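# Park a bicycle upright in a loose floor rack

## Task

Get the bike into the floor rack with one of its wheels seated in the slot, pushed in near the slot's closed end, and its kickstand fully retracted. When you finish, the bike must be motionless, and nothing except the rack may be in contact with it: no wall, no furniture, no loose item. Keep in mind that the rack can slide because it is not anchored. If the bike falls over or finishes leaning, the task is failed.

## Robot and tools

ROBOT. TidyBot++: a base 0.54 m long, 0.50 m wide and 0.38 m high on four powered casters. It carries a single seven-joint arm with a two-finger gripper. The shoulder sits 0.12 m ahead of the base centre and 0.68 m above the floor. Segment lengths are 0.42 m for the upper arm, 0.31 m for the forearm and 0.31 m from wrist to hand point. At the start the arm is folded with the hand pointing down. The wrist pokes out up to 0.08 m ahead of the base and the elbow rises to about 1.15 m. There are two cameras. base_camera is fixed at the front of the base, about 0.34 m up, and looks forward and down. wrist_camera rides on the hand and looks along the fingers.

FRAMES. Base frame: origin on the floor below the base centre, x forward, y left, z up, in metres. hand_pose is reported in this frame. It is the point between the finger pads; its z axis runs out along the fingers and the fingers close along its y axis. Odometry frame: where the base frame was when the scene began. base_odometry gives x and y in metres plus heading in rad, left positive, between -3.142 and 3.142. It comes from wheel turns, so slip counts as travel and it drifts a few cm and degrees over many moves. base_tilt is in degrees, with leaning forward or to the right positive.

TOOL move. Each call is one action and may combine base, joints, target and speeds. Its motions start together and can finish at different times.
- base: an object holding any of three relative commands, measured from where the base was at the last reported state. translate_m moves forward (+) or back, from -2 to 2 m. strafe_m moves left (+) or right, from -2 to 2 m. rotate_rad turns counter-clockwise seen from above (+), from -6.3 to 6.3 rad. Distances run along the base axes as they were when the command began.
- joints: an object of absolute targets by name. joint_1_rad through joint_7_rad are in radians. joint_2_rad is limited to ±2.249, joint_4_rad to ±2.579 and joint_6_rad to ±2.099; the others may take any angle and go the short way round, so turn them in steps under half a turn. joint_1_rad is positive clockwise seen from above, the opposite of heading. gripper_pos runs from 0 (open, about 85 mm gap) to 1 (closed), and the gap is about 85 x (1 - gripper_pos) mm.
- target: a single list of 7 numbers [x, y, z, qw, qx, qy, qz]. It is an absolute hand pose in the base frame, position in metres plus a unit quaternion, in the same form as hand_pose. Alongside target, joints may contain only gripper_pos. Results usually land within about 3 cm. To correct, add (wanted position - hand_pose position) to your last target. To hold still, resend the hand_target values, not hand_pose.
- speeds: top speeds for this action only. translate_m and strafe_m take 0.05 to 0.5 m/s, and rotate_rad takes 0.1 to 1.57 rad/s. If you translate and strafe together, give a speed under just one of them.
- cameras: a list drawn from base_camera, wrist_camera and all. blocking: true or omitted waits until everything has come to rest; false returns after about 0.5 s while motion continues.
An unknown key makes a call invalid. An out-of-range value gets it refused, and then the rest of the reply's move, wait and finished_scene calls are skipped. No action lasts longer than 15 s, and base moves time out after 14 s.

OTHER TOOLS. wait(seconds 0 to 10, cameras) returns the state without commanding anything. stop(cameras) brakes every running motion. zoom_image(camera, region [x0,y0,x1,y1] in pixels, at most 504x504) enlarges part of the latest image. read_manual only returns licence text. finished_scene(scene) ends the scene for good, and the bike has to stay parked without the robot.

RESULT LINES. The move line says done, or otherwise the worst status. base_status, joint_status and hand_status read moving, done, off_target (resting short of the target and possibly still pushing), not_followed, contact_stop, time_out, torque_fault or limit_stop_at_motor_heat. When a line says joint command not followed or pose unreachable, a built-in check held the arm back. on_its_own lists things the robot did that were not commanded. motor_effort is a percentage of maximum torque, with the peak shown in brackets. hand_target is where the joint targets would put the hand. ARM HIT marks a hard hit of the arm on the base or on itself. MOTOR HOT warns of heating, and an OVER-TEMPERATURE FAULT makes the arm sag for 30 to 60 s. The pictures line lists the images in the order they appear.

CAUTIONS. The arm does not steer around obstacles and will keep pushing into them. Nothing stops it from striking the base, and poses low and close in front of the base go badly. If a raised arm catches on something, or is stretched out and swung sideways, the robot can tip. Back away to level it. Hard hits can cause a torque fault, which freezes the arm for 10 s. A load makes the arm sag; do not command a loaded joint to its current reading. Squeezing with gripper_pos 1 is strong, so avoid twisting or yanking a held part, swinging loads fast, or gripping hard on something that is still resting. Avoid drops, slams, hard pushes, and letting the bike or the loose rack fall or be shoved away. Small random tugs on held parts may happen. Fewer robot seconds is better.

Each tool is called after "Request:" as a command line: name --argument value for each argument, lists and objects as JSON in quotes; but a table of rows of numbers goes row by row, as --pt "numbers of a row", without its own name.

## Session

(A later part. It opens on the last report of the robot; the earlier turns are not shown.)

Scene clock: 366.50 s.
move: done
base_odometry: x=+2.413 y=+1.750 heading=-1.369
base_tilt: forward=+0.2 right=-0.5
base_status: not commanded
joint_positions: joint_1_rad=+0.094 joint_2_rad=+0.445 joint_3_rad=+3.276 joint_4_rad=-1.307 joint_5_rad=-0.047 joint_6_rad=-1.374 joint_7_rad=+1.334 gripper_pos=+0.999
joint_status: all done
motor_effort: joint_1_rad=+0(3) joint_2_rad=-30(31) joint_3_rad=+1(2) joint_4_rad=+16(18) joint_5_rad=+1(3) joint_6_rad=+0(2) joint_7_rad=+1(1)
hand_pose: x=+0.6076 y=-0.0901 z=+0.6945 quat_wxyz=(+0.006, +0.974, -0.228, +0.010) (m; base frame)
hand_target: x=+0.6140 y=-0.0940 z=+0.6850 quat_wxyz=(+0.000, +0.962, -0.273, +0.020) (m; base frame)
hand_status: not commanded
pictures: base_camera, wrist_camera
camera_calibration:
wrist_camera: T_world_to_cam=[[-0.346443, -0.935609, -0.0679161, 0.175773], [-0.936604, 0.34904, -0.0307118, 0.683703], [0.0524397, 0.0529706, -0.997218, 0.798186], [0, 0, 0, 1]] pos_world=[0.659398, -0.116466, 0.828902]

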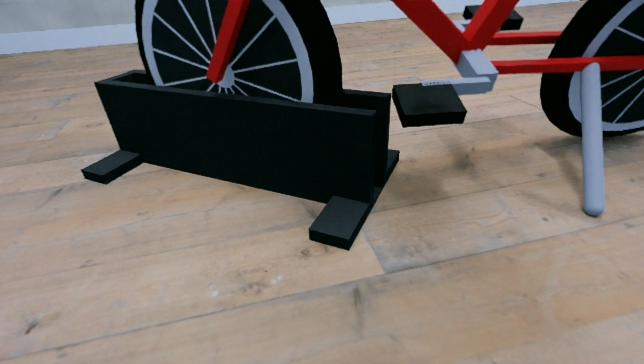

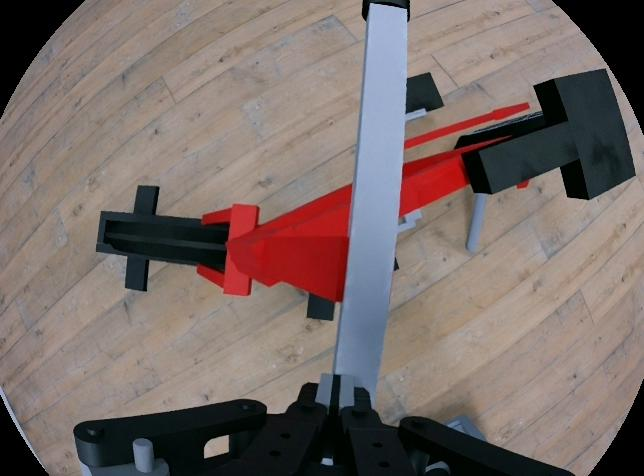

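Request:
move --joints '{"gripper_pos": 0.3}' --cameras '[]'

Request:
move --target '[0.614, -0.094, 0.655, 0, 0.962, -0.273, 0.02]'

Scene clock: 367.80 s.
move: done
base_odometry: x=+2.413 y=+1.750 heading=-1.369
base_tilt: forward=+0.2 right=-0.5
base_status: not commanded
joint_positions: joint_1_rad=+0.094 joint_2_rad=+0.445 joint_3_rad=+3.276 joint_4_rad=-1.307 joint_5_rad=-0.047 joint_6_rad=-1.374 joint_7_rad=+1.334 gripper_pos=+0.300
joint_status: all done
motor_effort: joint_1_rad=+0(1) joint_2_rad=-31(32) joint_3_rad=+1(1) joint_4_rad=+18(18) joint_5_rad=+1(2) joint_6_rad=-1(1) joint_7_rad=+1(1)
hand_pose: x=+0.6076 y=-0.0901 z=+0.6944 quat_wxyz=(+0.006, +0.974, -0.228, +0.010) (m; base frame)
hand_target: x=+0.6140 y=-0.0940 z=+0.6850 quat_wxyz=(+0.000, +0.962, -0.273, +0.020) (m; base frame)
hand_status: not commanded
pictures: none
No camera images: "cameras" was empty.

Scene clock: 368.70 s.
move: off_target
base_odometry: x=+2.413 y=+1.750 heading=-1.369
base_tilt: forward=+0.2 right=-0.5
base_status: not commanded
joint_positions: joint_1_rad=+0.094 joint_2_rad=+0.463 joint_3_rad=+3.276 joint_4_rad=-1.377 joint_5_rad=-0.047 joint_6_rad=-1.296 joint_7_rad=+1.334 gripper_pos=+0.300
joint_status: not commanded
motor_effort: joint_1_rad=+0(2) joint_2_rad=-31(33) joint_3_rad=+1(1) joint_4_rad=+17(19) joint_5_rad=+0(2) joint_6_rad=+0(1) joint_7_rad=+1(1)
hand_pose: x=+0.6050 y=-0.0911 z=+0.6636 quat_wxyz=(+0.007, +0.973, -0.230, +0.005) (m; base frame)
hand_target: x=+0.6140 y=-0.0940 z=+0.6550 quat_wxyz=(+0.000, +0.962, -0.273, +0.020) (m; base frame)
hand_status: off_target (0.013 m and 5.5 deg from the pose sent, 0.040 m and 5.5 deg at the start)
pictures: base_camera, wrist_camera
camera_calibration:
wrist_camera: T_world_to_cam=[[-0.350067, -0.934577, -0.0634013, 0.171116], [-0.93579, 0.351939, -0.0208989, 0.67393], [0.0418449, 0.0520143, -0.997769, 0.774265], [0, 0, 0, 1]] pos_world=[0.65816, -0.117534, 0.797471]

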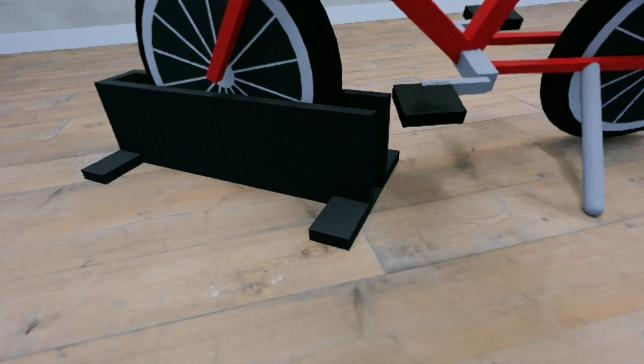

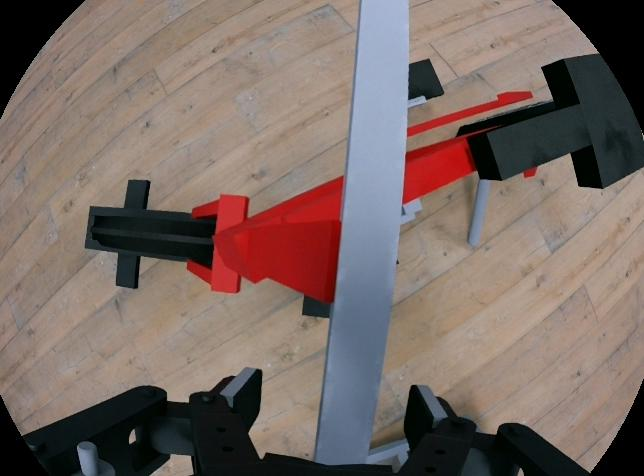

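Request:
move --joints '{"gripper_pos": 0.75}' --cameras '["wrist_camera"]'

Request:
move --joints '{"gripper_pos": 1.0}'

Scene clock: 370.03 s.
move: done
base_odometry: x=+2.413 y=+1.750 heading=-1.369
base_tilt: forward=+0.2 right=-0.5
base_status: not commanded
joint_positions: joint_1_rad=+0.095 joint_2_rad=+0.463 joint_3_rad=+3.283 joint_4_rad=-1.377 joint_5_rad=-0.047 joint_6_rad=-1.295 joint_7_rad=+1.334 gripper_pos=+0.750
joint_status: all done
motor_effort: joint_1_rad=-1(2) joint_2_rad=-31(32) joint_3_rad=+0(2) joint_4_rad=+17(18) joint_5_rad=+0(2) joint_6_rad=+0(1) joint_7_rad=+1(1)
hand_pose: x=+0.6045 y=-0.0945 z=+0.6637 quat_wxyz=(+0.009, +0.972, -0.233, +0.005) (m; base frame)
hand_target: x=+0.6140 y=-0.0940 z=+0.6550 quat_wxyz=(+0.000, +0.962, -0.273, +0.020) (m; base frame)
hand_status: not commanded
pictures: wrist_camera
camera_calibration:
wrist_camera: T_world_to_cam=[[-0.356394, -0.932375, -0.0604908, 0.169899], [-0.933386, 0.358203, -0.0219232, 0.674475], [0.0421087, 0.048648, -0.997928, 0.774163], [0, 0, 0, 1]] pos_world=[0.657498, -0.120851, 0.797623]

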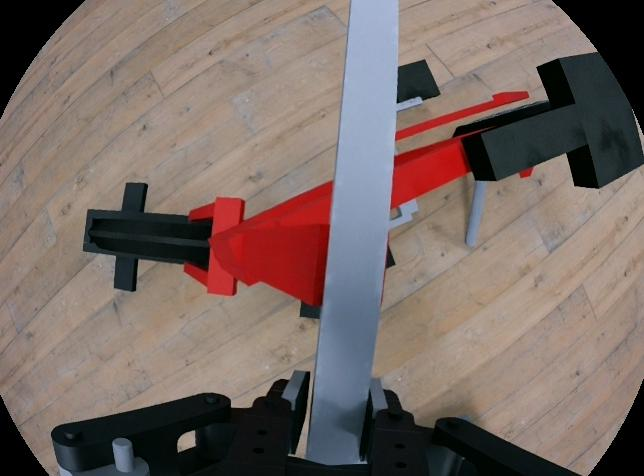

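Scene clock: 370.70 s.
move: off_target
base_odometry: x=+2.413 y=+1.750 heading=-1.369
base_tilt: forward=+0.2 right=-0.5
base_status: not commanded
joint_positions: joint_1_rad=+0.098 joint_2_rad=+0.462 joint_3_rad=+3.284 joint_4_rad=-1.377 joint_5_rad=-0.054 joint_6_rad=-1.295 joint_7_rad=+1.334 gripper_pos=+0.805
joint_status: gripper_pos off_target (ended at +0.805, target +1.000)
motor_effort: joint_1_rad=-2(3) joint_2_rad=-30(31) joint_3_rad=+0(1) joint_4_rad=+17(18) joint_5_rad=+2(3) joint_6_rad=+1(2) joint_7_rad=+1(1)
hand_pose: x=+0.6046 y=-0.0948 z=+0.6641 quat_wxyz=(+0.006, +0.972, -0.236, +0.006) (m; base frame)
hand_target: x=+0.6140 y=-0.0940 z=+0.6550 quat_wxyz=(+0.000, +0.962, -0.273, +0.020) (m; base frame)
hand_status: not commanded
pictures: base_camera, wrist_camera
camera_calibration:
wrist_camera: T_world_to_cam=[[-0.362205, -0.929715, -0.0666156, 0.177528], [-0.931012, 0.364307, -0.0222892, 0.674045], [0.0449911, 0.0539467, -0.99753, 0.773144], [0, 0, 0, 1]] pos_world=[0.65706, -0.122217, 0.798084]

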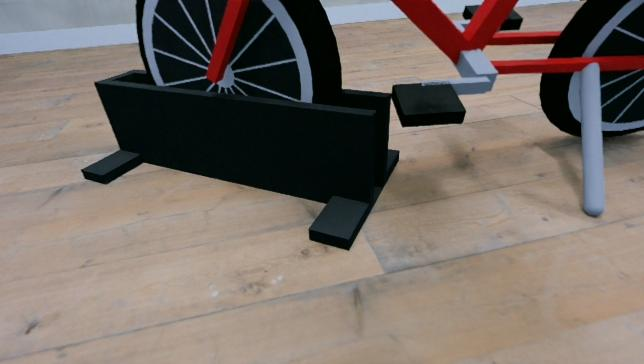

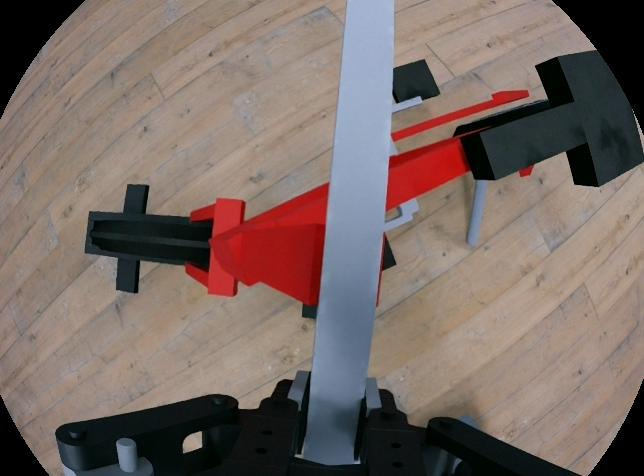

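Request:
move --base '{"translate_m": 0.07}' --speeds '{"translate_m": 0.07}'

Scene clock: 372.77 s.
move: done
base_odometry: x=+2.427 y=+1.681 heading=-1.369
base_tilt: forward=+0.2 right=-0.5
base_status: done
joint_positions: joint_1_rad=+0.096 joint_2_rad=+0.431 joint_3_rad=+3.285 joint_4_rad=-1.397 joint_5_rad=-0.056 joint_6_rad=-1.300 joint_7_rad=+1.334 gripper_pos=+0.809
joint_status: not commanded
motor_effort: joint_1_rad=+1(3) joint_2_rad=-22(30) joint_3_rad=+1(2) joint_4_rad=+19(23) joint_5_rad=+1(3) joint_6_rad=+9(14) joint_7_rad=+0(1)
hand_pose: x=+0.5964 y=-0.0915 z=+0.6735 quat_wxyz=(+0.003, +0.972, -0.236, +0.009) (m; base frame)
hand_target: x=+0.6140 y=-0.0940 z=+0.6550 quat_wxyz=(+0.000, +0.962, -0.273, +0.020) (m; base frame)
hand_status: not commanded
pictures: base_camera, wrist_camera
camera_calibration:
wrist_camera: T_world_to_cam=[[-0.361547, -0.929433, -0.073746, 0.182623], [-0.930841, 0.364333, -0.0282065, 0.669292], [0.0530842, 0.0584479, -0.996878, 0.777872], [0, 0, 0, 1]] pos_world=[0.647739, -0.119575, 0.80779]

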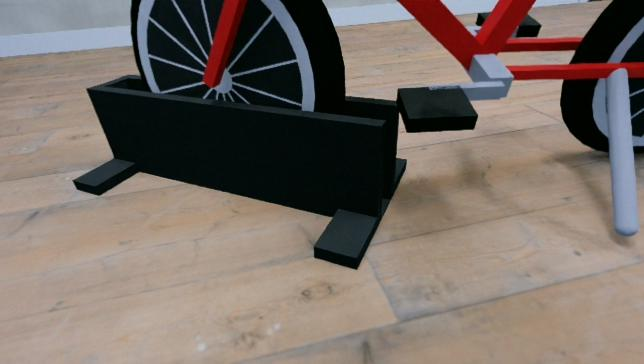

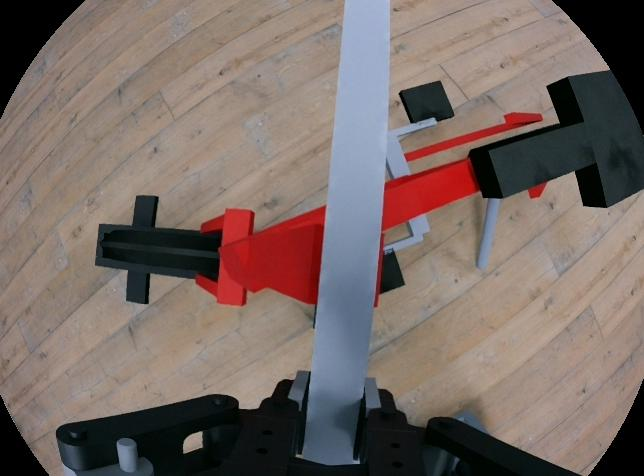

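Request:
move --target '[0.61, -0.106, 0.662, 0.006, 0.987, -0.160, 0.02]' --cameras '["wrist_camera"]'

Request:
move --target '[0.608, -0.120, 0.660, 0.006, 0.9993, -0.030, 0.02]'

Scene clock: 374.97 s.
move: off_target
base_odometry: x=+2.427 y=+1.681 heading=-1.369
base_tilt: forward=+0.2 right=-0.5
base_status: not commanded
joint_positions: joint_1_rad=+0.129 joint_2_rad=+0.435 joint_3_rad=+3.267 joint_4_rad=-1.395 joint_5_rad=-0.057 joint_6_rad=-1.299 joint_7_rad=+1.442 gripper_pos=+0.809
joint_status: not commanded
motor_effort: joint_1_rad=+0(2) joint_2_rad=-25(29) joint_3_rad=+0(2) joint_4_rad=+18(21) joint_5_rad=+4(6) joint_6_rad=+4(9) joint_7_rad=+3(6)
hand_pose: x=+0.5955 y=-0.0999 z=+0.6719 quat_wxyz=(-0.001, +0.981, -0.192, +0.008) (m; base frame)
hand_target: x=+0.6100 y=-0.1060 z=+0.6620 quat_wxyz=(+0.006, +0.987, -0.160, +0.020) (m; base frame)
hand_status: off_target (0.019 m and 4.1 deg from the pose sent, 0.023 m and 9.0 deg at the start)
pictures: wrist_camera
camera_calibration:
wrist_camera: T_world_to_cam=[[-0.276873, -0.957629, -0.0792999, 0.124891], [-0.959778, 0.279603, -0.0254714, 0.678361], [0.0465646, 0.0690579, -0.996525, 0.78148], [0, 0, 0, 1]] pos_world=[0.649265, -0.12404, 0.805947]

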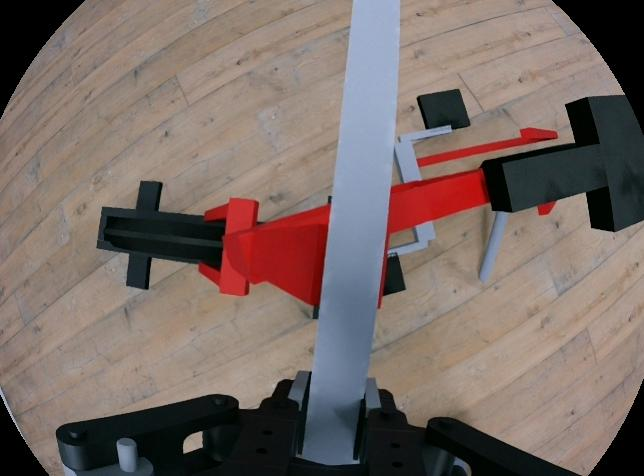

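Scene clock: 376.00 s.
move: off_target
base_odometry: x=+2.427 y=+1.681 heading=-1.369
base_tilt: forward=+0.2 right=-0.5
base_status: not commanded
joint_positions: joint_1_rad=+0.200 joint_2_rad=+0.437 joint_3_rad=+3.233 joint_4_rad=-1.387 joint_5_rad=-0.060 joint_6_rad=-1.286 joint_7_rad=+1.655 gripper_pos=+0.809
joint_status: not commanded
motor_effort: joint_1_rad=-1(3) joint_2_rad=-26(29) joint_3_rad=-1(3) joint_4_rad=+15(19) joint_5_rad=+6(10) joint_6_rad=+1(3) joint_7_rad=+9(11)
hand_pose: x=+0.5979 y=-0.1194 z=+0.6733 quat_wxyz=(-0.007, +0.994, -0.107, +0.018) (m; base frame)
hand_target: x=+0.6080 y=-0.1200 z=+0.6600 quat_wxyz=(+0.006, +0.999, -0.030, +0.020) (m; base frame)
hand_status: off_target (0.017 m and 9.0 deg from the pose sent, 0.027 m and 18.8 deg at the start)
pictures: base_camera, wrist_camera
camera_calibration:
wrist_camera: T_world_to_cam=[[-0.106574, -0.990233, -0.0898922, 0.00836757], [-0.992767, 0.111, -0.0457522, 0.699441], [0.0552834, 0.084366, -0.9949, 0.779618], [0, 0, 0, 1]] pos_world=[0.652173, -0.135125, 0.808395]

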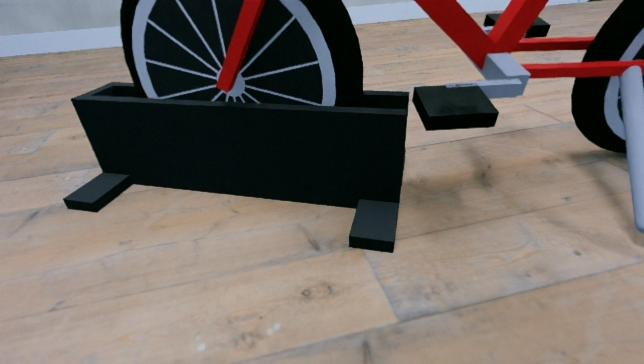

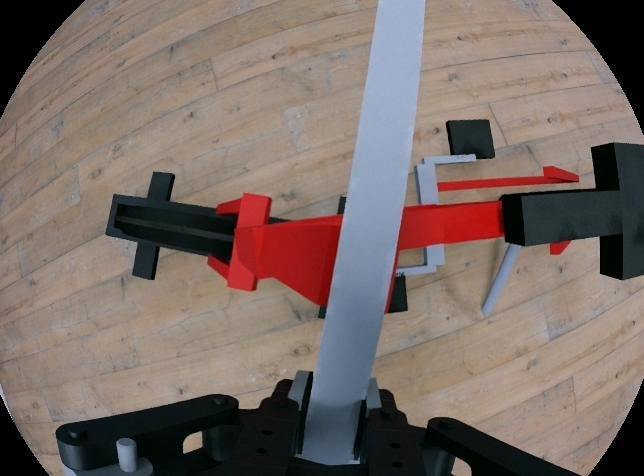

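Request:
move --target '[0.609, -0.128, 0.656, 0.006, 0.9965, 0.08, 0.02]' --cameras '["wrist_camera"]'

Request:
move --target '[0.610, -0.134, 0.654, 0.006, 0.985, 0.17, 0.02]'

Scene clock: 377.43 s.
move: off_target
base_odometry: x=+2.427 y=+1.681 heading=-1.369
base_tilt: forward=+0.2 right=-0.5
base_status: not commanded
joint_positions: joint_1_rad=+0.257 joint_2_rad=+0.437 joint_3_rad=+3.200 joint_4_rad=-1.373 joint_5_rad=-0.052 joint_6_rad=-1.270 joint_7_rad=+1.877 gripper_pos=+0.809
joint_status: not commanded
motor_effort: joint_1_rad=-2(5) joint_2_rad=-24(26) joint_3_rad=-2(4) joint_4_rad=+13(16) joint_5_rad=+6(9) joint_6_rad=+2(4) joint_7_rad=+9(14)
hand_pose: x=+0.6035 y=-0.1372 z=+0.6781 quat_wxyz=(-0.003, +0.999, -0.008, +0.034) (m; base frame)
hand_target: x=+0.6090 y=-0.1280 z=+0.6560 quat_wxyz=(+0.006, +0.997, +0.080, +0.020) (m; base frame)
hand_status: off_target (0.025 m and 10.3 deg from the pose sent, 0.022 m and 21.5 deg at the start)
pictures: wrist_camera
camera_calibration:
wrist_camera: T_world_to_cam=[[0.0926965, -0.992831, -0.0754628, -0.138632], [-0.99323, -0.0868726, -0.0771138, 0.701597], [0.0700053, 0.0821001, -0.994162, 0.775852], [0, 0, 0, 1]] pos_world=[0.655385, -0.140386, 0.814964]

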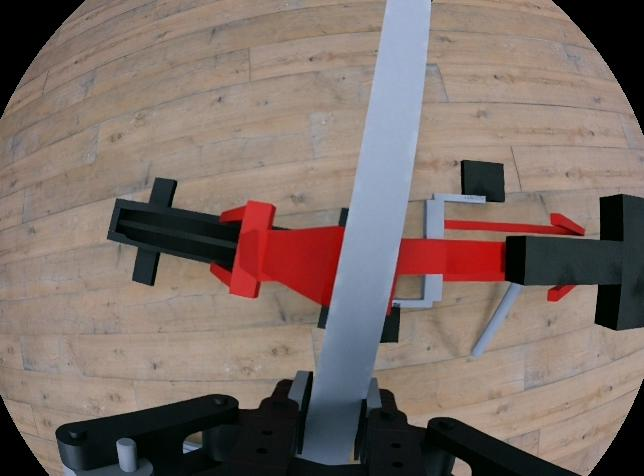

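Scene clock: 378.37 s.
move: off_target
base_odometry: x=+2.427 y=+1.681 heading=-1.369
base_tilt: forward=+0.2 right=-0.5
base_status: not commanded
joint_positions: joint_1_rad=+0.297 joint_2_rad=+0.440 joint_3_rad=+3.165 joint_4_rad=-1.359 joint_5_rad=-0.045 joint_6_rad=-1.261 joint_7_rad=+2.063 gripper_pos=+0.809
joint_status: not commanded
motor_effort: joint_1_rad=-3(5) joint_2_rad=-23(26) joint_3_rad=-3(4) joint_4_rad=+12(14) joint_5_rad=+5(9) joint_6_rad=+1(3) joint_7_rad=+9(15)
hand_pose: x=+0.6090 y=-0.1459 z=+0.6812 quat_wxyz=(+0.001, +0.996, +0.081, +0.044) (m; base frame)
hand_target: x=+0.6100 y=-0.1340 z=+0.6540 quat_wxyz=(+0.006, +0.985, +0.170, +0.020) (m; base frame)
hand_status: off_target (0.030 m and 10.7 deg from the pose sent, 0.025 m and 20.6 deg at the start)
pictures: base_camera, wrist_camera
camera_calibration:
wrist_camera: T_world_to_cam=[[0.268422, -0.961517, -0.0586132, -0.261443], [-0.960217, -0.262202, -0.0960897, 0.673803], [0.0770234, 0.082074, -0.993645, 0.774663], [0, 0, 0, 1]] pos_world=[0.657507, -0.13829, 0.819162]

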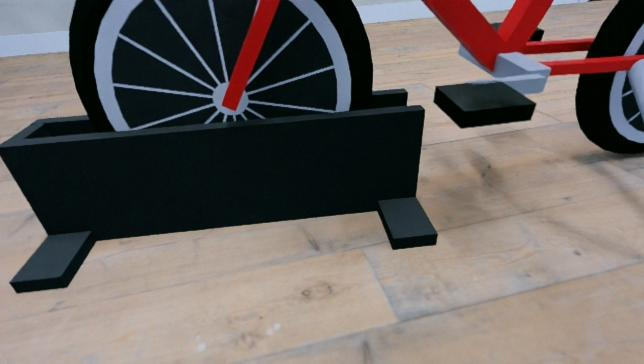

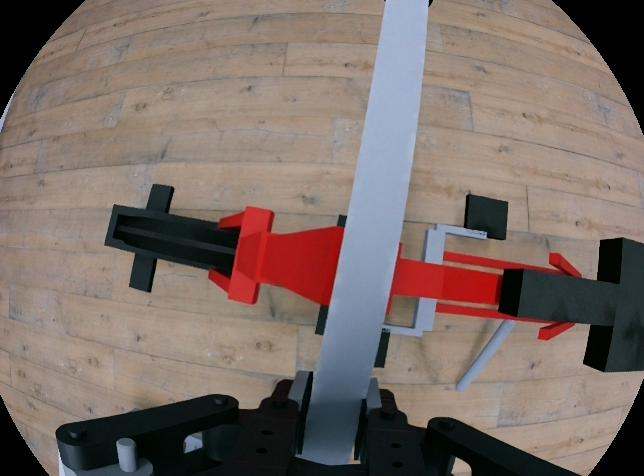

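Request:
move --target '[0.612, -0.140, 0.653, 0.006, 0.972, 0.235, 0.02]' --cameras '["base_camera"]'

Request:
move --target '[0.613, -0.146, 0.652, 0.006, 0.957, 0.290, 0.02]'

Scene clock: 382.00 s.
move: off_target
base_odometry: x=+2.427 y=+1.681 heading=-1.369
base_tilt: forward=+0.2 right=-0.5
base_status: not commanded
joint_positions: joint_1_rad=+0.324 joint_2_rad=+0.448 joint_3_rad=+3.134 joint_4_rad=-1.342 joint_5_rad=-0.036 joint_6_rad=-1.259 joint_7_rad=+2.202 gripper_pos=+0.809
joint_status: not commanded
motor_effort: joint_1_rad=-3(5) joint_2_rad=-23(26) joint_3_rad=-3(4) joint_4_rad=+12(12) joint_5_rad=+5(8) joint_6_rad=+0(2) joint_7_rad=+9(14)
hand_pose: x=+0.6148 y=-0.1499 z=+0.6827 quat_wxyz=(+0.004, +0.987, +0.152, +0.050) (m; base frame)
hand_target: x=+0.6120 y=-0.1400 z=+0.6530 quat_wxyz=(+0.006, +0.972, +0.235, +0.020) (m; base frame)
hand_status: off_target (0.031 m and 10.3 deg from the pose sent, 0.029 m and 18.1 deg at the start)
pictures: base_camera

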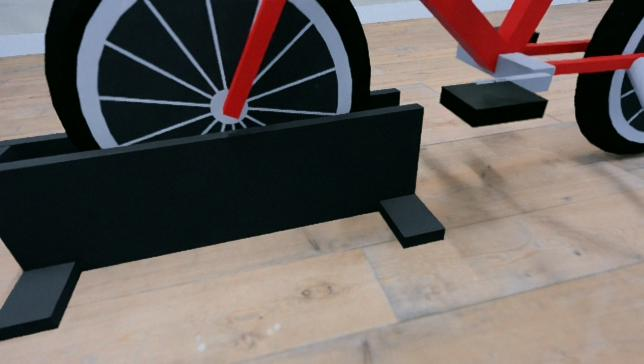

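Scene clock: 382.87 s.
move: off_target
base_odometry: x=+2.427 y=+1.681 heading=-1.369
base_tilt: forward=+0.2 right=-0.5
base_status: not commanded
joint_positions: joint_1_rad=+0.347 joint_2_rad=+0.456 joint_3_rad=+3.106 joint_4_rad=-1.330 joint_5_rad=-0.029 joint_6_rad=-1.257 joint_7_rad=+2.320 gripper_pos=+0.809
joint_status: not commanded
motor_effort: joint_1_rad=-2(4) joint_2_rad=-23(26) joint_3_rad=-2(4) joint_4_rad=+10(12) joint_5_rad=+6(10) joint_6_rad=-1(3) joint_7_rad=+9(13)
hand_pose: x=+0.6191 y=-0.1524 z=+0.6832 quat_wxyz=(+0.006, +0.976, +0.211, +0.054) (m; base frame)
hand_target: x=+0.6130 y=-0.1460 z=+0.6520 quat_wxyz=(+0.006, +0.957, +0.290, +0.020) (m; base frame)
hand_status: off_target (0.032 m and 10.0 deg from the pose sent, 0.031 m and 16.6 deg at the start)
pictures: base_camera, wrist_camera
camera_calibration:
wrist_camera: T_world_to_cam=[[0.510192, -0.859494, -0.0312275, -0.423129], [-0.856641, -0.504594, -0.107478, 0.588638], [0.0766193, 0.081585, -0.993717, 0.776677], [0, 0, 0, 1]] pos_world=[0.66062, -0.130019, 0.821849]

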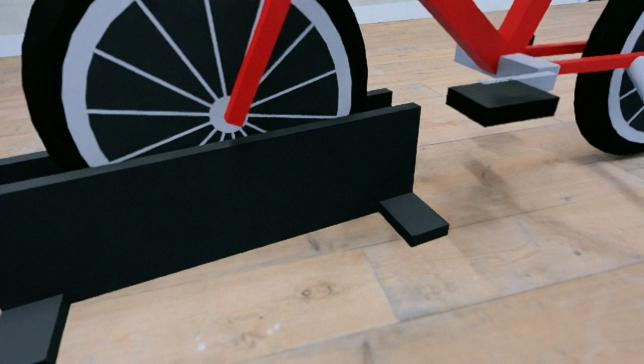

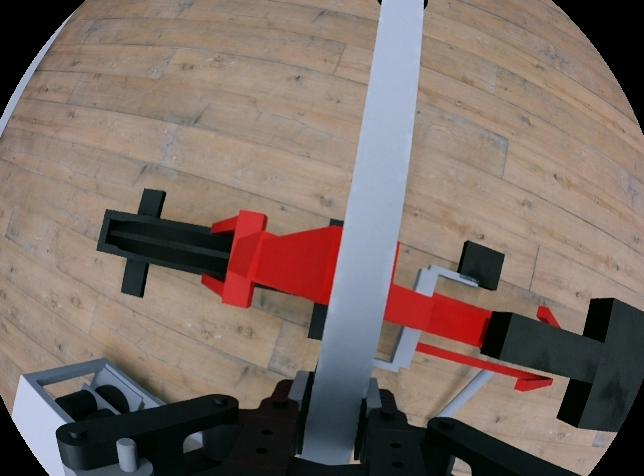

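Request:
move --base '{"translate_m": -0.04}' --speeds '{"translate_m": 0.07}'

Scene clock: 384.97 s.
move: done
base_odometry: x=+2.419 y=+1.720 heading=-1.369
base_tilt: forward=+0.2 right=-0.5
base_status: done
joint_positions: joint_1_rad=+0.352 joint_2_rad=+0.464 joint_3_rad=+3.098 joint_4_rad=-1.318 joint_5_rad=-0.028 joint_6_rad=-1.238 joint_7_rad=+2.321 gripper_pos=+0.809
joint_status: not commanded
motor_effort: joint_1_rad=-2(5) joint_2_rad=-26(29) joint_3_rad=-2(5) joint_4_rad=+8(12) joint_5_rad=+7(9) joint_6_rad=-4(7) joint_7_rad=+9(9)
hand_pose: x=+0.6289 y=-0.1550 z=+0.6835 quat_wxyz=(+0.011, +0.975, +0.212, +0.064) (m; base frame)
hand_target: x=+0.6130 y=-0.1460 z=+0.6520 quat_wxyz=(+0.006, +0.957, +0.290, +0.020) (m; base frame)
hand_status: not commanded
pictures: base_camera, wrist_camera
camera_calibration:
wrist_camera: T_world_to_cam=[[0.512246, -0.858683, -0.0163233, -0.441695], [-0.853185, -0.506605, -0.124201, 0.604759], [0.0983798, 0.0775483, -0.992123, 0.761044], [0, 0, 0, 1]] pos_world=[0.667356, -0.13192, 0.822951]

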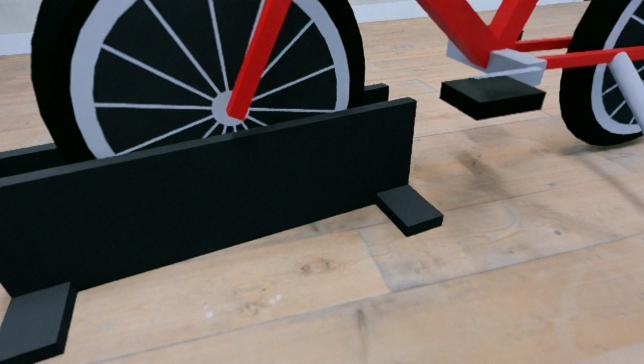

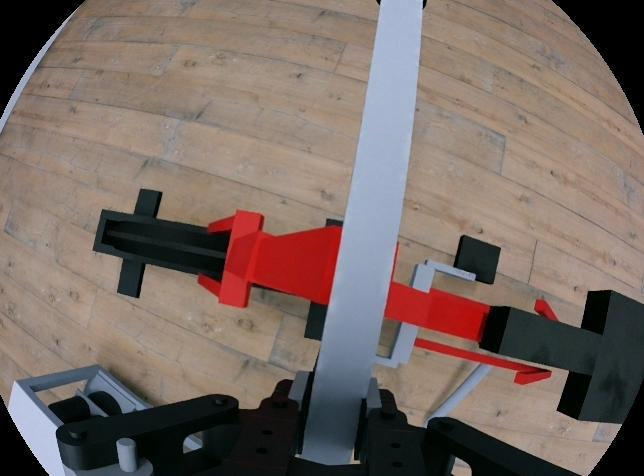

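Request:
move --target '[0.616, -0.146, 0.660, 0.006, 0.975, 0.220, 0.02]'

Scene clock: 386.57 s.
move: off_target
base_odometry: x=+2.419 y=+1.720 heading=-1.369
base_tilt: forward=+0.2 right=-0.5
base_status: not commanded
joint_positions: joint_1_rad=+0.332 joint_2_rad=+0.474 joint_3_rad=+3.107 joint_4_rad=-1.302 joint_5_rad=-0.028 joint_6_rad=-1.238 joint_7_rad=+2.280 gripper_pos=+0.809
joint_status: not commanded
motor_effort: joint_1_rad=-2(3) joint_2_rad=-30(31) joint_3_rad=-2(3) joint_4_rad=+12(12) joint_5_rad=+4(8) joint_6_rad=-3(6) joint_7_rad=+6(9)
hand_pose: x=+0.6364 y=-0.1510 z=+0.6837 quat_wxyz=(+0.012, +0.978, +0.198, +0.066) (m; base frame)
hand_target: x=+0.6160 y=-0.1460 z=+0.6600 quat_wxyz=(+0.006, +0.975, +0.220, +0.020) (m; base frame)
hand_status: off_target (0.032 m and 5.9 deg from the pose sent, 0.028 m and 5.1 deg at the start)
pictures: base_camera, wrist_camera
camera_calibration:
wrist_camera: T_world_to_cam=[[0.48643, -0.873607, -0.013976, -0.429592], [-0.867398, -0.480929, -0.127785, 0.628567], [0.104913, 0.0742814, -0.991703, 0.755193], [0, 0, 0, 1]] pos_world=[0.674955, -0.129096, 0.823245]

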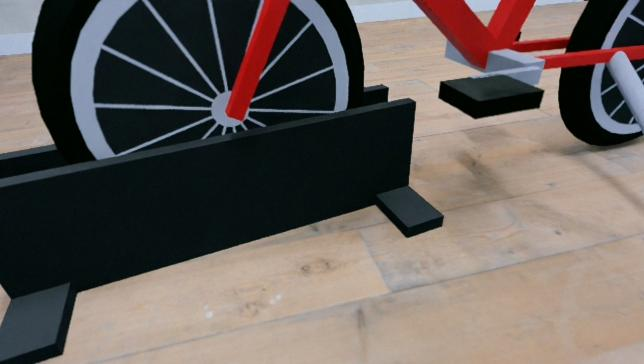

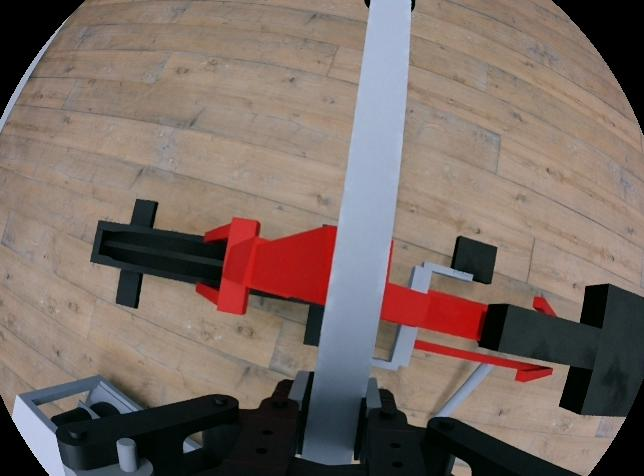

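Request:
move --base '{"translate_m": -0.03}' --speeds '{"translate_m": 0.07}' --cameras '["base_camera"]'

Request:
move --base '{"translate_m": -0.03}' --speeds '{"translate_m": 0.07}'

Scene clock: 388.07 s.
move: done
base_odometry: x=+2.413 y=+1.750 heading=-1.369
base_tilt: forward=+0.2 right=-0.5
base_status: done
joint_positions: joint_1_rad=+0.331 joint_2_rad=+0.479 joint_3_rad=+3.107 joint_4_rad=-1.295 joint_5_rad=-0.028 joint_6_rad=-1.238 joint_7_rad=+2.280 gripper_pos=+0.809
joint_status: not commanded
motor_effort: joint_1_rad=-1(2) joint_2_rad=-29(32) joint_3_rad=-2(3) joint_4_rad=+11(15) joint_5_rad=+5(8) joint_6_rad=-3(7) joint_7_rad=+8(8)
hand_pose: x=+0.6392 y=-0.1510 z=+0.6834 quat_wxyz=(+0.012, +0.978, +0.198, +0.067) (m; base frame)
hand_target: x=+0.6160 y=-0.1460 z=+0.6600 quat_wxyz=(+0.006, +0.975, +0.220, +0.020) (m; base frame)
hand_status: not commanded
pictures: base_camera

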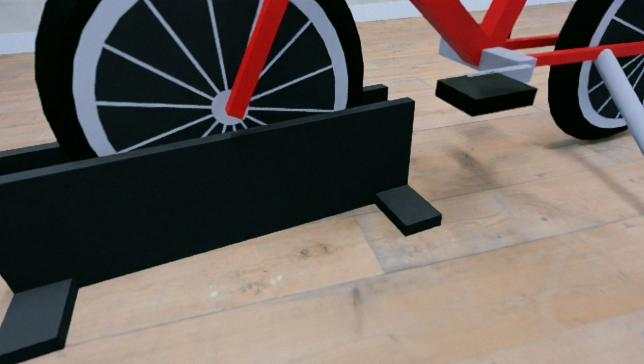

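Scene clock: 388.97 s.
move: done
base_odometry: x=+2.407 y=+1.779 heading=-1.369
base_tilt: forward=+0.2 right=-0.5
base_status: done
joint_positions: joint_1_rad=+0.329 joint_2_rad=+0.483 joint_3_rad=+3.107 joint_4_rad=-1.290 joint_5_rad=-0.028 joint_6_rad=-1.238 joint_7_rad=+2.280 gripper_pos=+0.809
joint_status: not commanded
motor_effort: joint_1_rad=-2(4) joint_2_rad=-29(32) joint_3_rad=-2(4) joint_4_rad=+10(13) joint_5_rad=+7(9) joint_6_rad=-5(8) joint_7_rad=+8(8)
hand_pose: x=+0.6413 y=-0.1507 z=+0.6831 quat_wxyz=(+0.013, +0.978, +0.199, +0.068) (m; base frame)
hand_target: x=+0.6160 y=-0.1460 z=+0.6600 quat_wxyz=(+0.006, +0.975, +0.220, +0.020) (m; base frame)
hand_status: not commanded
pictures: base_camera, wrist_camera
camera_calibration:
wrist_camera: T_world_to_cam=[[0.48922, -0.872085, -0.0114882, -0.434964], [-0.86542, -0.483762, -0.130468, 0.633026], [0.108221, 0.0737696, -0.991386, 0.751655], [0, 0, 0, 1]] pos_world=[0.679281, -0.128541, 0.822773]

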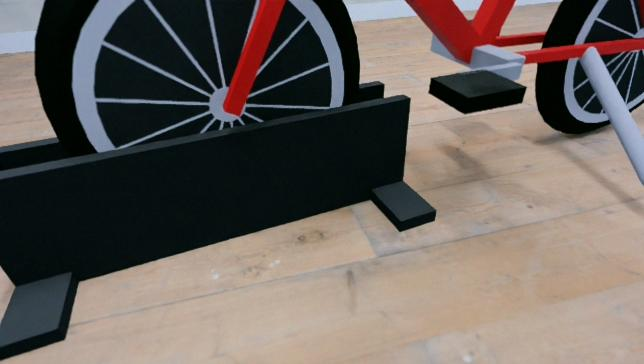

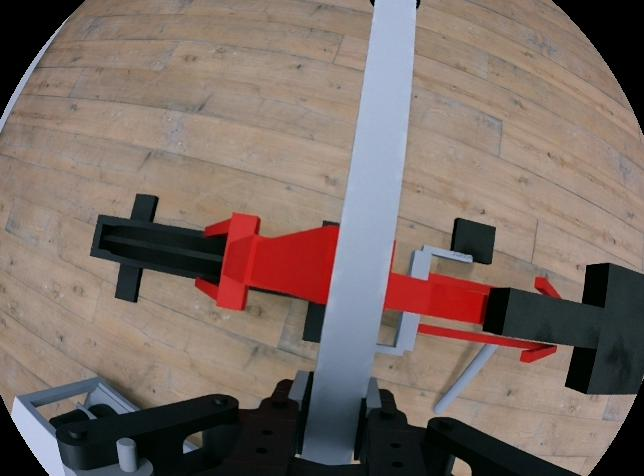

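Request:
move --target '[0.620, -0.146, 0.665, 0.01, 0.985, 0.160, 0.04]'

Scene clock: 391.30 s.
move: off_target
base_odometry: x=+2.407 y=+1.779 heading=-1.369
base_tilt: forward=+0.2 right=-0.5
base_status: not commanded
joint_positions: joint_1_rad=+0.316 joint_2_rad=+0.473 joint_3_rad=+3.117 joint_4_rad=-1.308 joint_5_rad=-0.027 joint_6_rad=-1.227 joint_7_rad=+2.222 gripper_pos=+0.809
joint_status: not commanded
motor_effort: joint_1_rad=-2(3) joint_2_rad=-29(31) joint_3_rad=-2(3) joint_4_rad=+13(14) joint_5_rad=+4(7) joint_6_rad=-1(4) joint_7_rad=+5(8)
hand_pose: x=+0.6388 y=-0.1483 z=+0.6828 quat_wxyz=(+0.014, +0.983, +0.173, +0.068) (m; base frame)
hand_target: x=+0.6200 y=-0.1460 z=+0.6650 quat_wxyz=(+0.010, +0.986, +0.160, +0.040) (m; base frame)
hand_status: off_target (0.026 m and 3.6 deg from the pose sent, 0.028 m and 5.6 deg at the start)
pictures: base_camera, wrist_camera
camera_calibration:
wrist_camera: T_world_to_cam=[[0.441892, -0.896988, -0.0120081, -0.404681], [-0.889893, -0.436629, -0.132083, 0.655704], [0.113234, 0.0690525, -0.991166, 0.747393], [0, 0, 0, 1]] pos_world=[0.677701, -0.128304, 0.822538]

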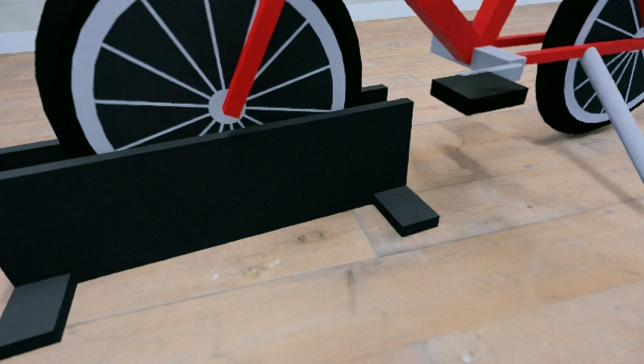

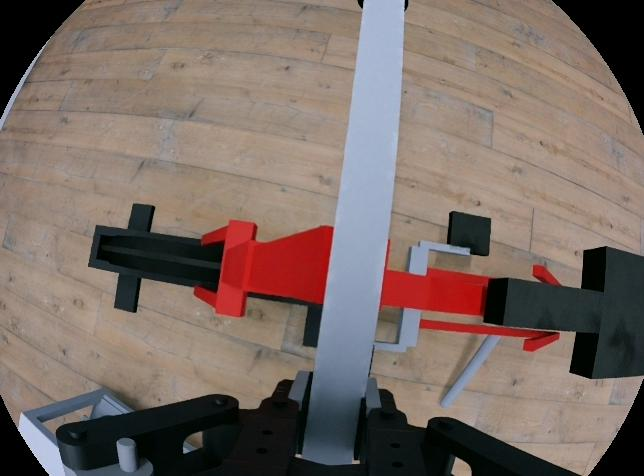

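Request:
move --target '[0.638, -0.146, 0.672, 0.01, 0.988, 0.130, 0.05]'

Scene clock: 393.00 s.
move: off_target
base_odometry: x=+2.407 y=+1.779 heading=-1.369
base_tilt: forward=+0.2 right=-0.5
base_status: not commanded
joint_positions: joint_1_rad=+0.314 joint_2_rad=+0.479 joint_3_rad=+3.119 joint_4_rad=-1.296 joint_5_rad=-0.027 joint_6_rad=-1.237 joint_7_rad=+2.199 gripper_pos=+0.809
joint_status: not commanded
motor_effort: joint_1_rad=+0(2) joint_2_rad=-30(31) joint_3_rad=-1(2) joint_4_rad=+16(17) joint_5_rad=+0(5) joint_6_rad=+2(4) joint_7_rad=+1(5)
hand_pose: x=+0.6402 y=-0.1480 z=+0.6830 quat_wxyz=(+0.013, +0.984, +0.162, +0.066) (m; base frame)
hand_target: x=+0.6380 y=-0.1460 z=+0.6720 quat_wxyz=(+0.010, +0.990, +0.130, +0.050) (m; base frame)
hand_status: off_target (0.011 m and 4.1 deg from the pose sent, 0.011 m and 5.4 deg at the start)
pictures: base_camera, wrist_camera
camera_calibration:
wrist_camera: T_world_to_cam=[[0.422313, -0.906286, -0.0172286, -0.390363], [-0.899693, -0.416773, -0.129818, 0.664734], [0.110472, 0.0703242, -0.991388, 0.74958], [0, 0, 0, 1]] pos_world=[0.680104, -0.129451, 0.822693]

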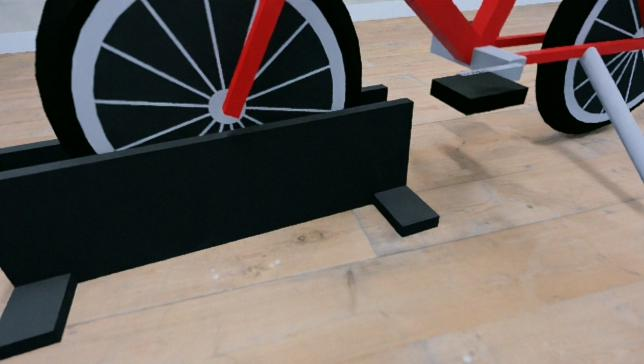

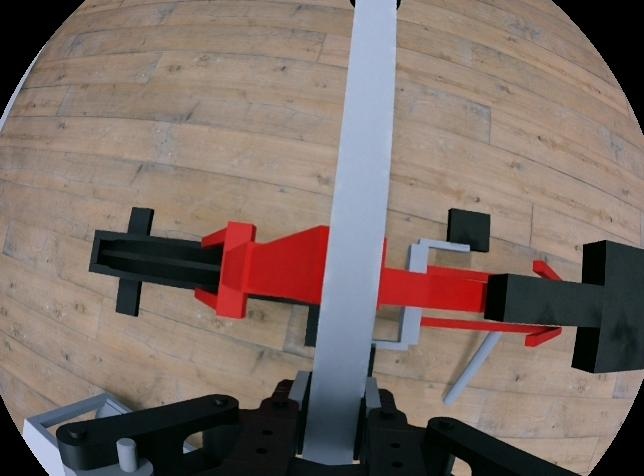

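Request:
move --joints '{"gripper_pos": 0.7}'

Request:
wait --seconds 1

Scene clock: 394.47 s.
move: done
base_odometry: x=+2.407 y=+1.779 heading=-1.369
base_tilt: forward=+0.2 right=-0.5
base_status: not commanded
joint_positions: joint_1_rad=+0.305 joint_2_rad=+0.490 joint_3_rad=+3.120 joint_4_rad=-1.296 joint_5_rad=-0.027 joint_6_rad=-1.237 joint_7_rad=+2.198 gripper_pos=+0.700
joint_status: all done
motor_effort: joint_1_rad=-1(1) joint_2_rad=-32(33) joint_3_rad=-1(2) joint_4_rad=+17(19) joint_5_rad=+0(1) joint_6_rad=+1(3) joint_7_rad=+1(1)
hand_pose: x=+0.6412 y=-0.1442 z=+0.6770 quat_wxyz=(+0.010, +0.984, +0.165, +0.061) (m; base frame)
hand_target: x=+0.6380 y=-0.1460 z=+0.6720 quat_wxyz=(+0.010, +0.990, +0.130, +0.050) (m; base frame)
hand_status: not commanded
pictures: base_camera, wrist_camera
camera_calibration:
wrist_camera: T_world_to_cam=[[0.42833, -0.903289, -0.0245558, -0.385891], [-0.898139, -0.422585, -0.121526, 0.659071], [0.0993958, 0.0741076, -0.992285, 0.751487], [0, 0, 0, 1]] pos_world=[0.682531, -0.125748, 0.816307]

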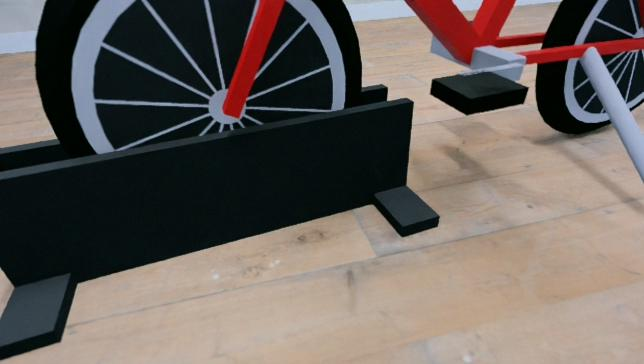

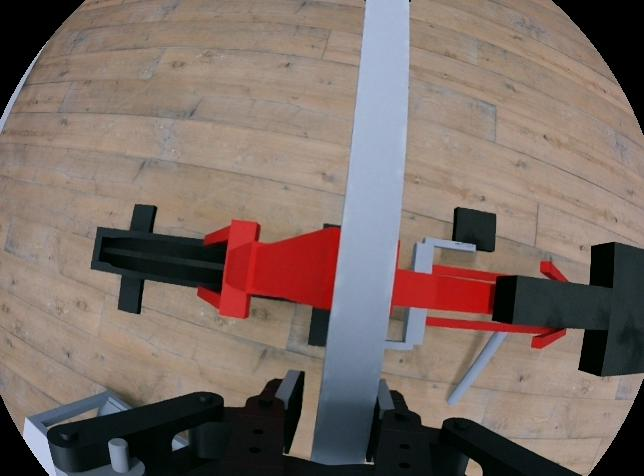

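Scene clock: 395.47 s.
base_odometry: x=+2.407 y=+1.779 heading=-1.369
base_tilt: forward=+0.2 right=-0.5
base_status: not commanded
joint_positions: joint_1_rad=+0.305 joint_2_rad=+0.490 joint_3_rad=+3.120 joint_4_rad=-1.296 joint_5_rad=-0.027 joint_6_rad=-1.237 joint_7_rad=+2.198 gripper_pos=+0.700
joint_status: all done
motor_effort: joint_1_rad=+0(1) joint_2_rad=-33(33) joint_3_rad=-1(2) joint_4_rad=+17(19) joint_5_rad=+0(1) joint_6_rad=+1(3) joint_7_rad=+1(1)
hand_pose: x=+0.6412 y=-0.1442 z=+0.6770 quat_wxyz=(+0.010, +0.984, +0.165, +0.061) (m; base frame)
hand_target: x=+0.6380 y=-0.1460 z=+0.6720 quat_wxyz=(+0.010, +0.990, +0.130, +0.050) (m; base frame)
hand_status: not commanded
wait: 1.00 s; at rest by 0.27 s
pictures: base_camera, wrist_camera
camera_calibration:
wrist_camera: T_world_to_cam=[[0.428322, -0.903294, -0.024495, -0.385932], [-0.898146, -0.422587, -0.12147, 0.659035], [0.0993717, 0.0740282, -0.992293, 0.751494], [0, 0, 0, 1]] pos_world=[0.682535, -0.125743, 0.816302]

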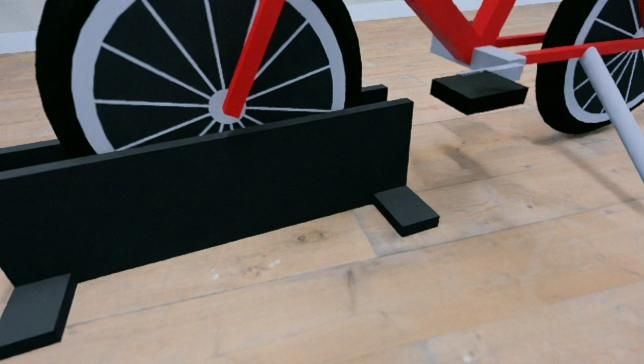

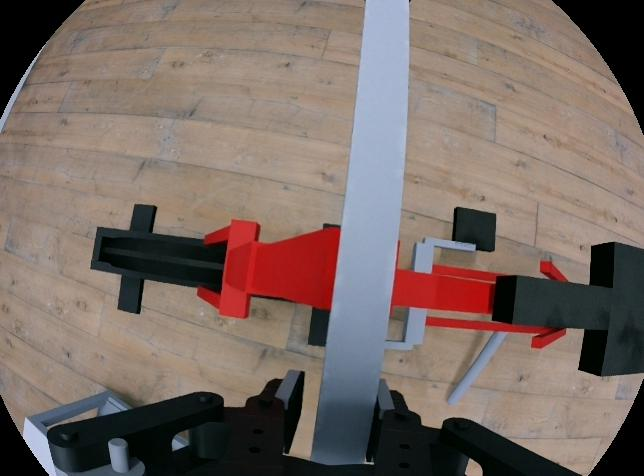

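Request:
move --joints '{"gripper_pos": 0.2}' --cameras '["base_camera"]'

Request:
move --target '[0.615, -0.146, 0.80, 0.01, 0.988, 0.140, 0.05]'

Scene clock: 396.60 s.
move: done
base_odometry: x=+2.407 y=+1.779 heading=-1.369
base_tilt: forward=+0.2 right=-0.5
base_status: not commanded
joint_positions: joint_1_rad=+0.305 joint_2_rad=+0.490 joint_3_rad=+3.120 joint_4_rad=-1.296 joint_5_rad=-0.027 joint_6_rad=-1.237 joint_7_rad=+2.198 gripper_pos=+0.200
joint_status: all done
motor_effort: joint_1_rad=+0(1) joint_2_rad=-32(33) joint_3_rad=+0(1) joint_4_rad=+17(19) joint_5_rad=+1(1) joint_6_rad=+2(2) joint_7_rad=+1(1)
hand_pose: x=+0.6413 y=-0.1440 z=+0.6770 quat_wxyz=(+0.010, +0.984, +0.166, +0.061) (m; base frame)
hand_target: x=+0.6380 y=-0.1460 z=+0.6720 quat_wxyz=(+0.010, +0.990, +0.130, +0.050) (m; base frame)
hand_status: not commanded
pictures: base_camera

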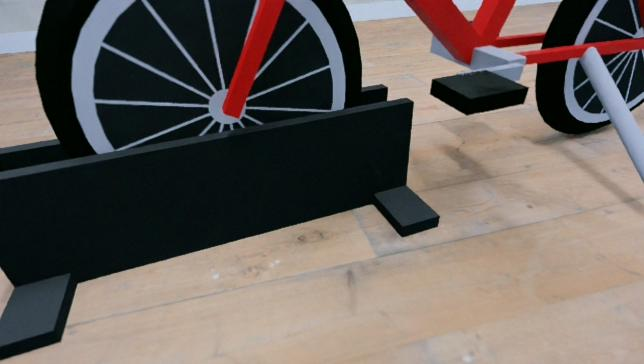

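Scene clock: 398.30 s.
move: off_target
base_odometry: x=+2.407 y=+1.779 heading=-1.369
base_tilt: forward=+0.2 right=-0.6
base_status: not commanded
joint_positions: joint_1_rad=+0.305 joint_2_rad=+0.432 joint_3_rad=+3.136 joint_4_rad=-1.009 joint_5_rad=-0.027 joint_6_rad=-1.558 joint_7_rad=+2.198 gripper_pos=+0.200
joint_status: not commanded
motor_effort: joint_1_rad=+0(2) joint_2_rad=-31(35) joint_3_rad=-1(1) joint_4_rad=+19(20) joint_5_rad=+0(1) joint_6_rad=+2(2) joint_7_rad=+1(1)
hand_pose: x=+0.6303 y=-0.1481 z=+0.7968 quat_wxyz=(+0.019, +0.984, +0.163, +0.071) (m; base frame)
hand_target: x=+0.6150 y=-0.1460 z=+0.8000 quat_wxyz=(+0.010, +0.989, +0.140, +0.050) (m; base frame)
hand_status: off_target (0.016 m and 3.8 deg from the pose sent, 0.126 m and 3.2 deg at the start)
pictures: base_camera, wrist_camera
camera_calibration:
wrist_camera: T_world_to_cam=[[0.424417, -0.905464, -0.00225085, -0.39739], [-0.897266, -0.420238, -0.13533, 0.672955], [0.121591, 0.0594561, -0.990798, 0.854382], [0, 0, 0, 1]] pos_world=[0.668593, -0.127819, 0.936696]

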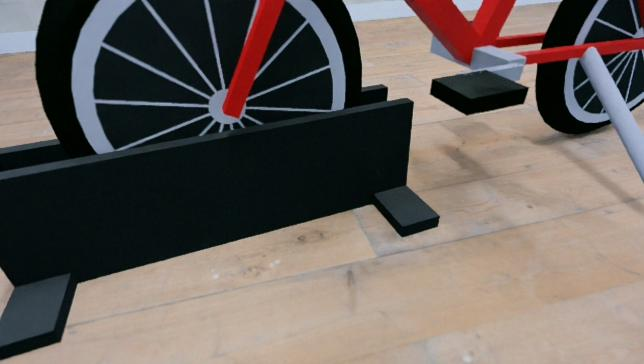

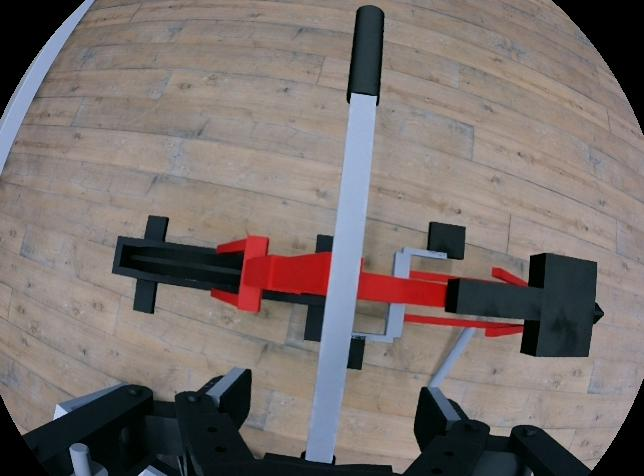

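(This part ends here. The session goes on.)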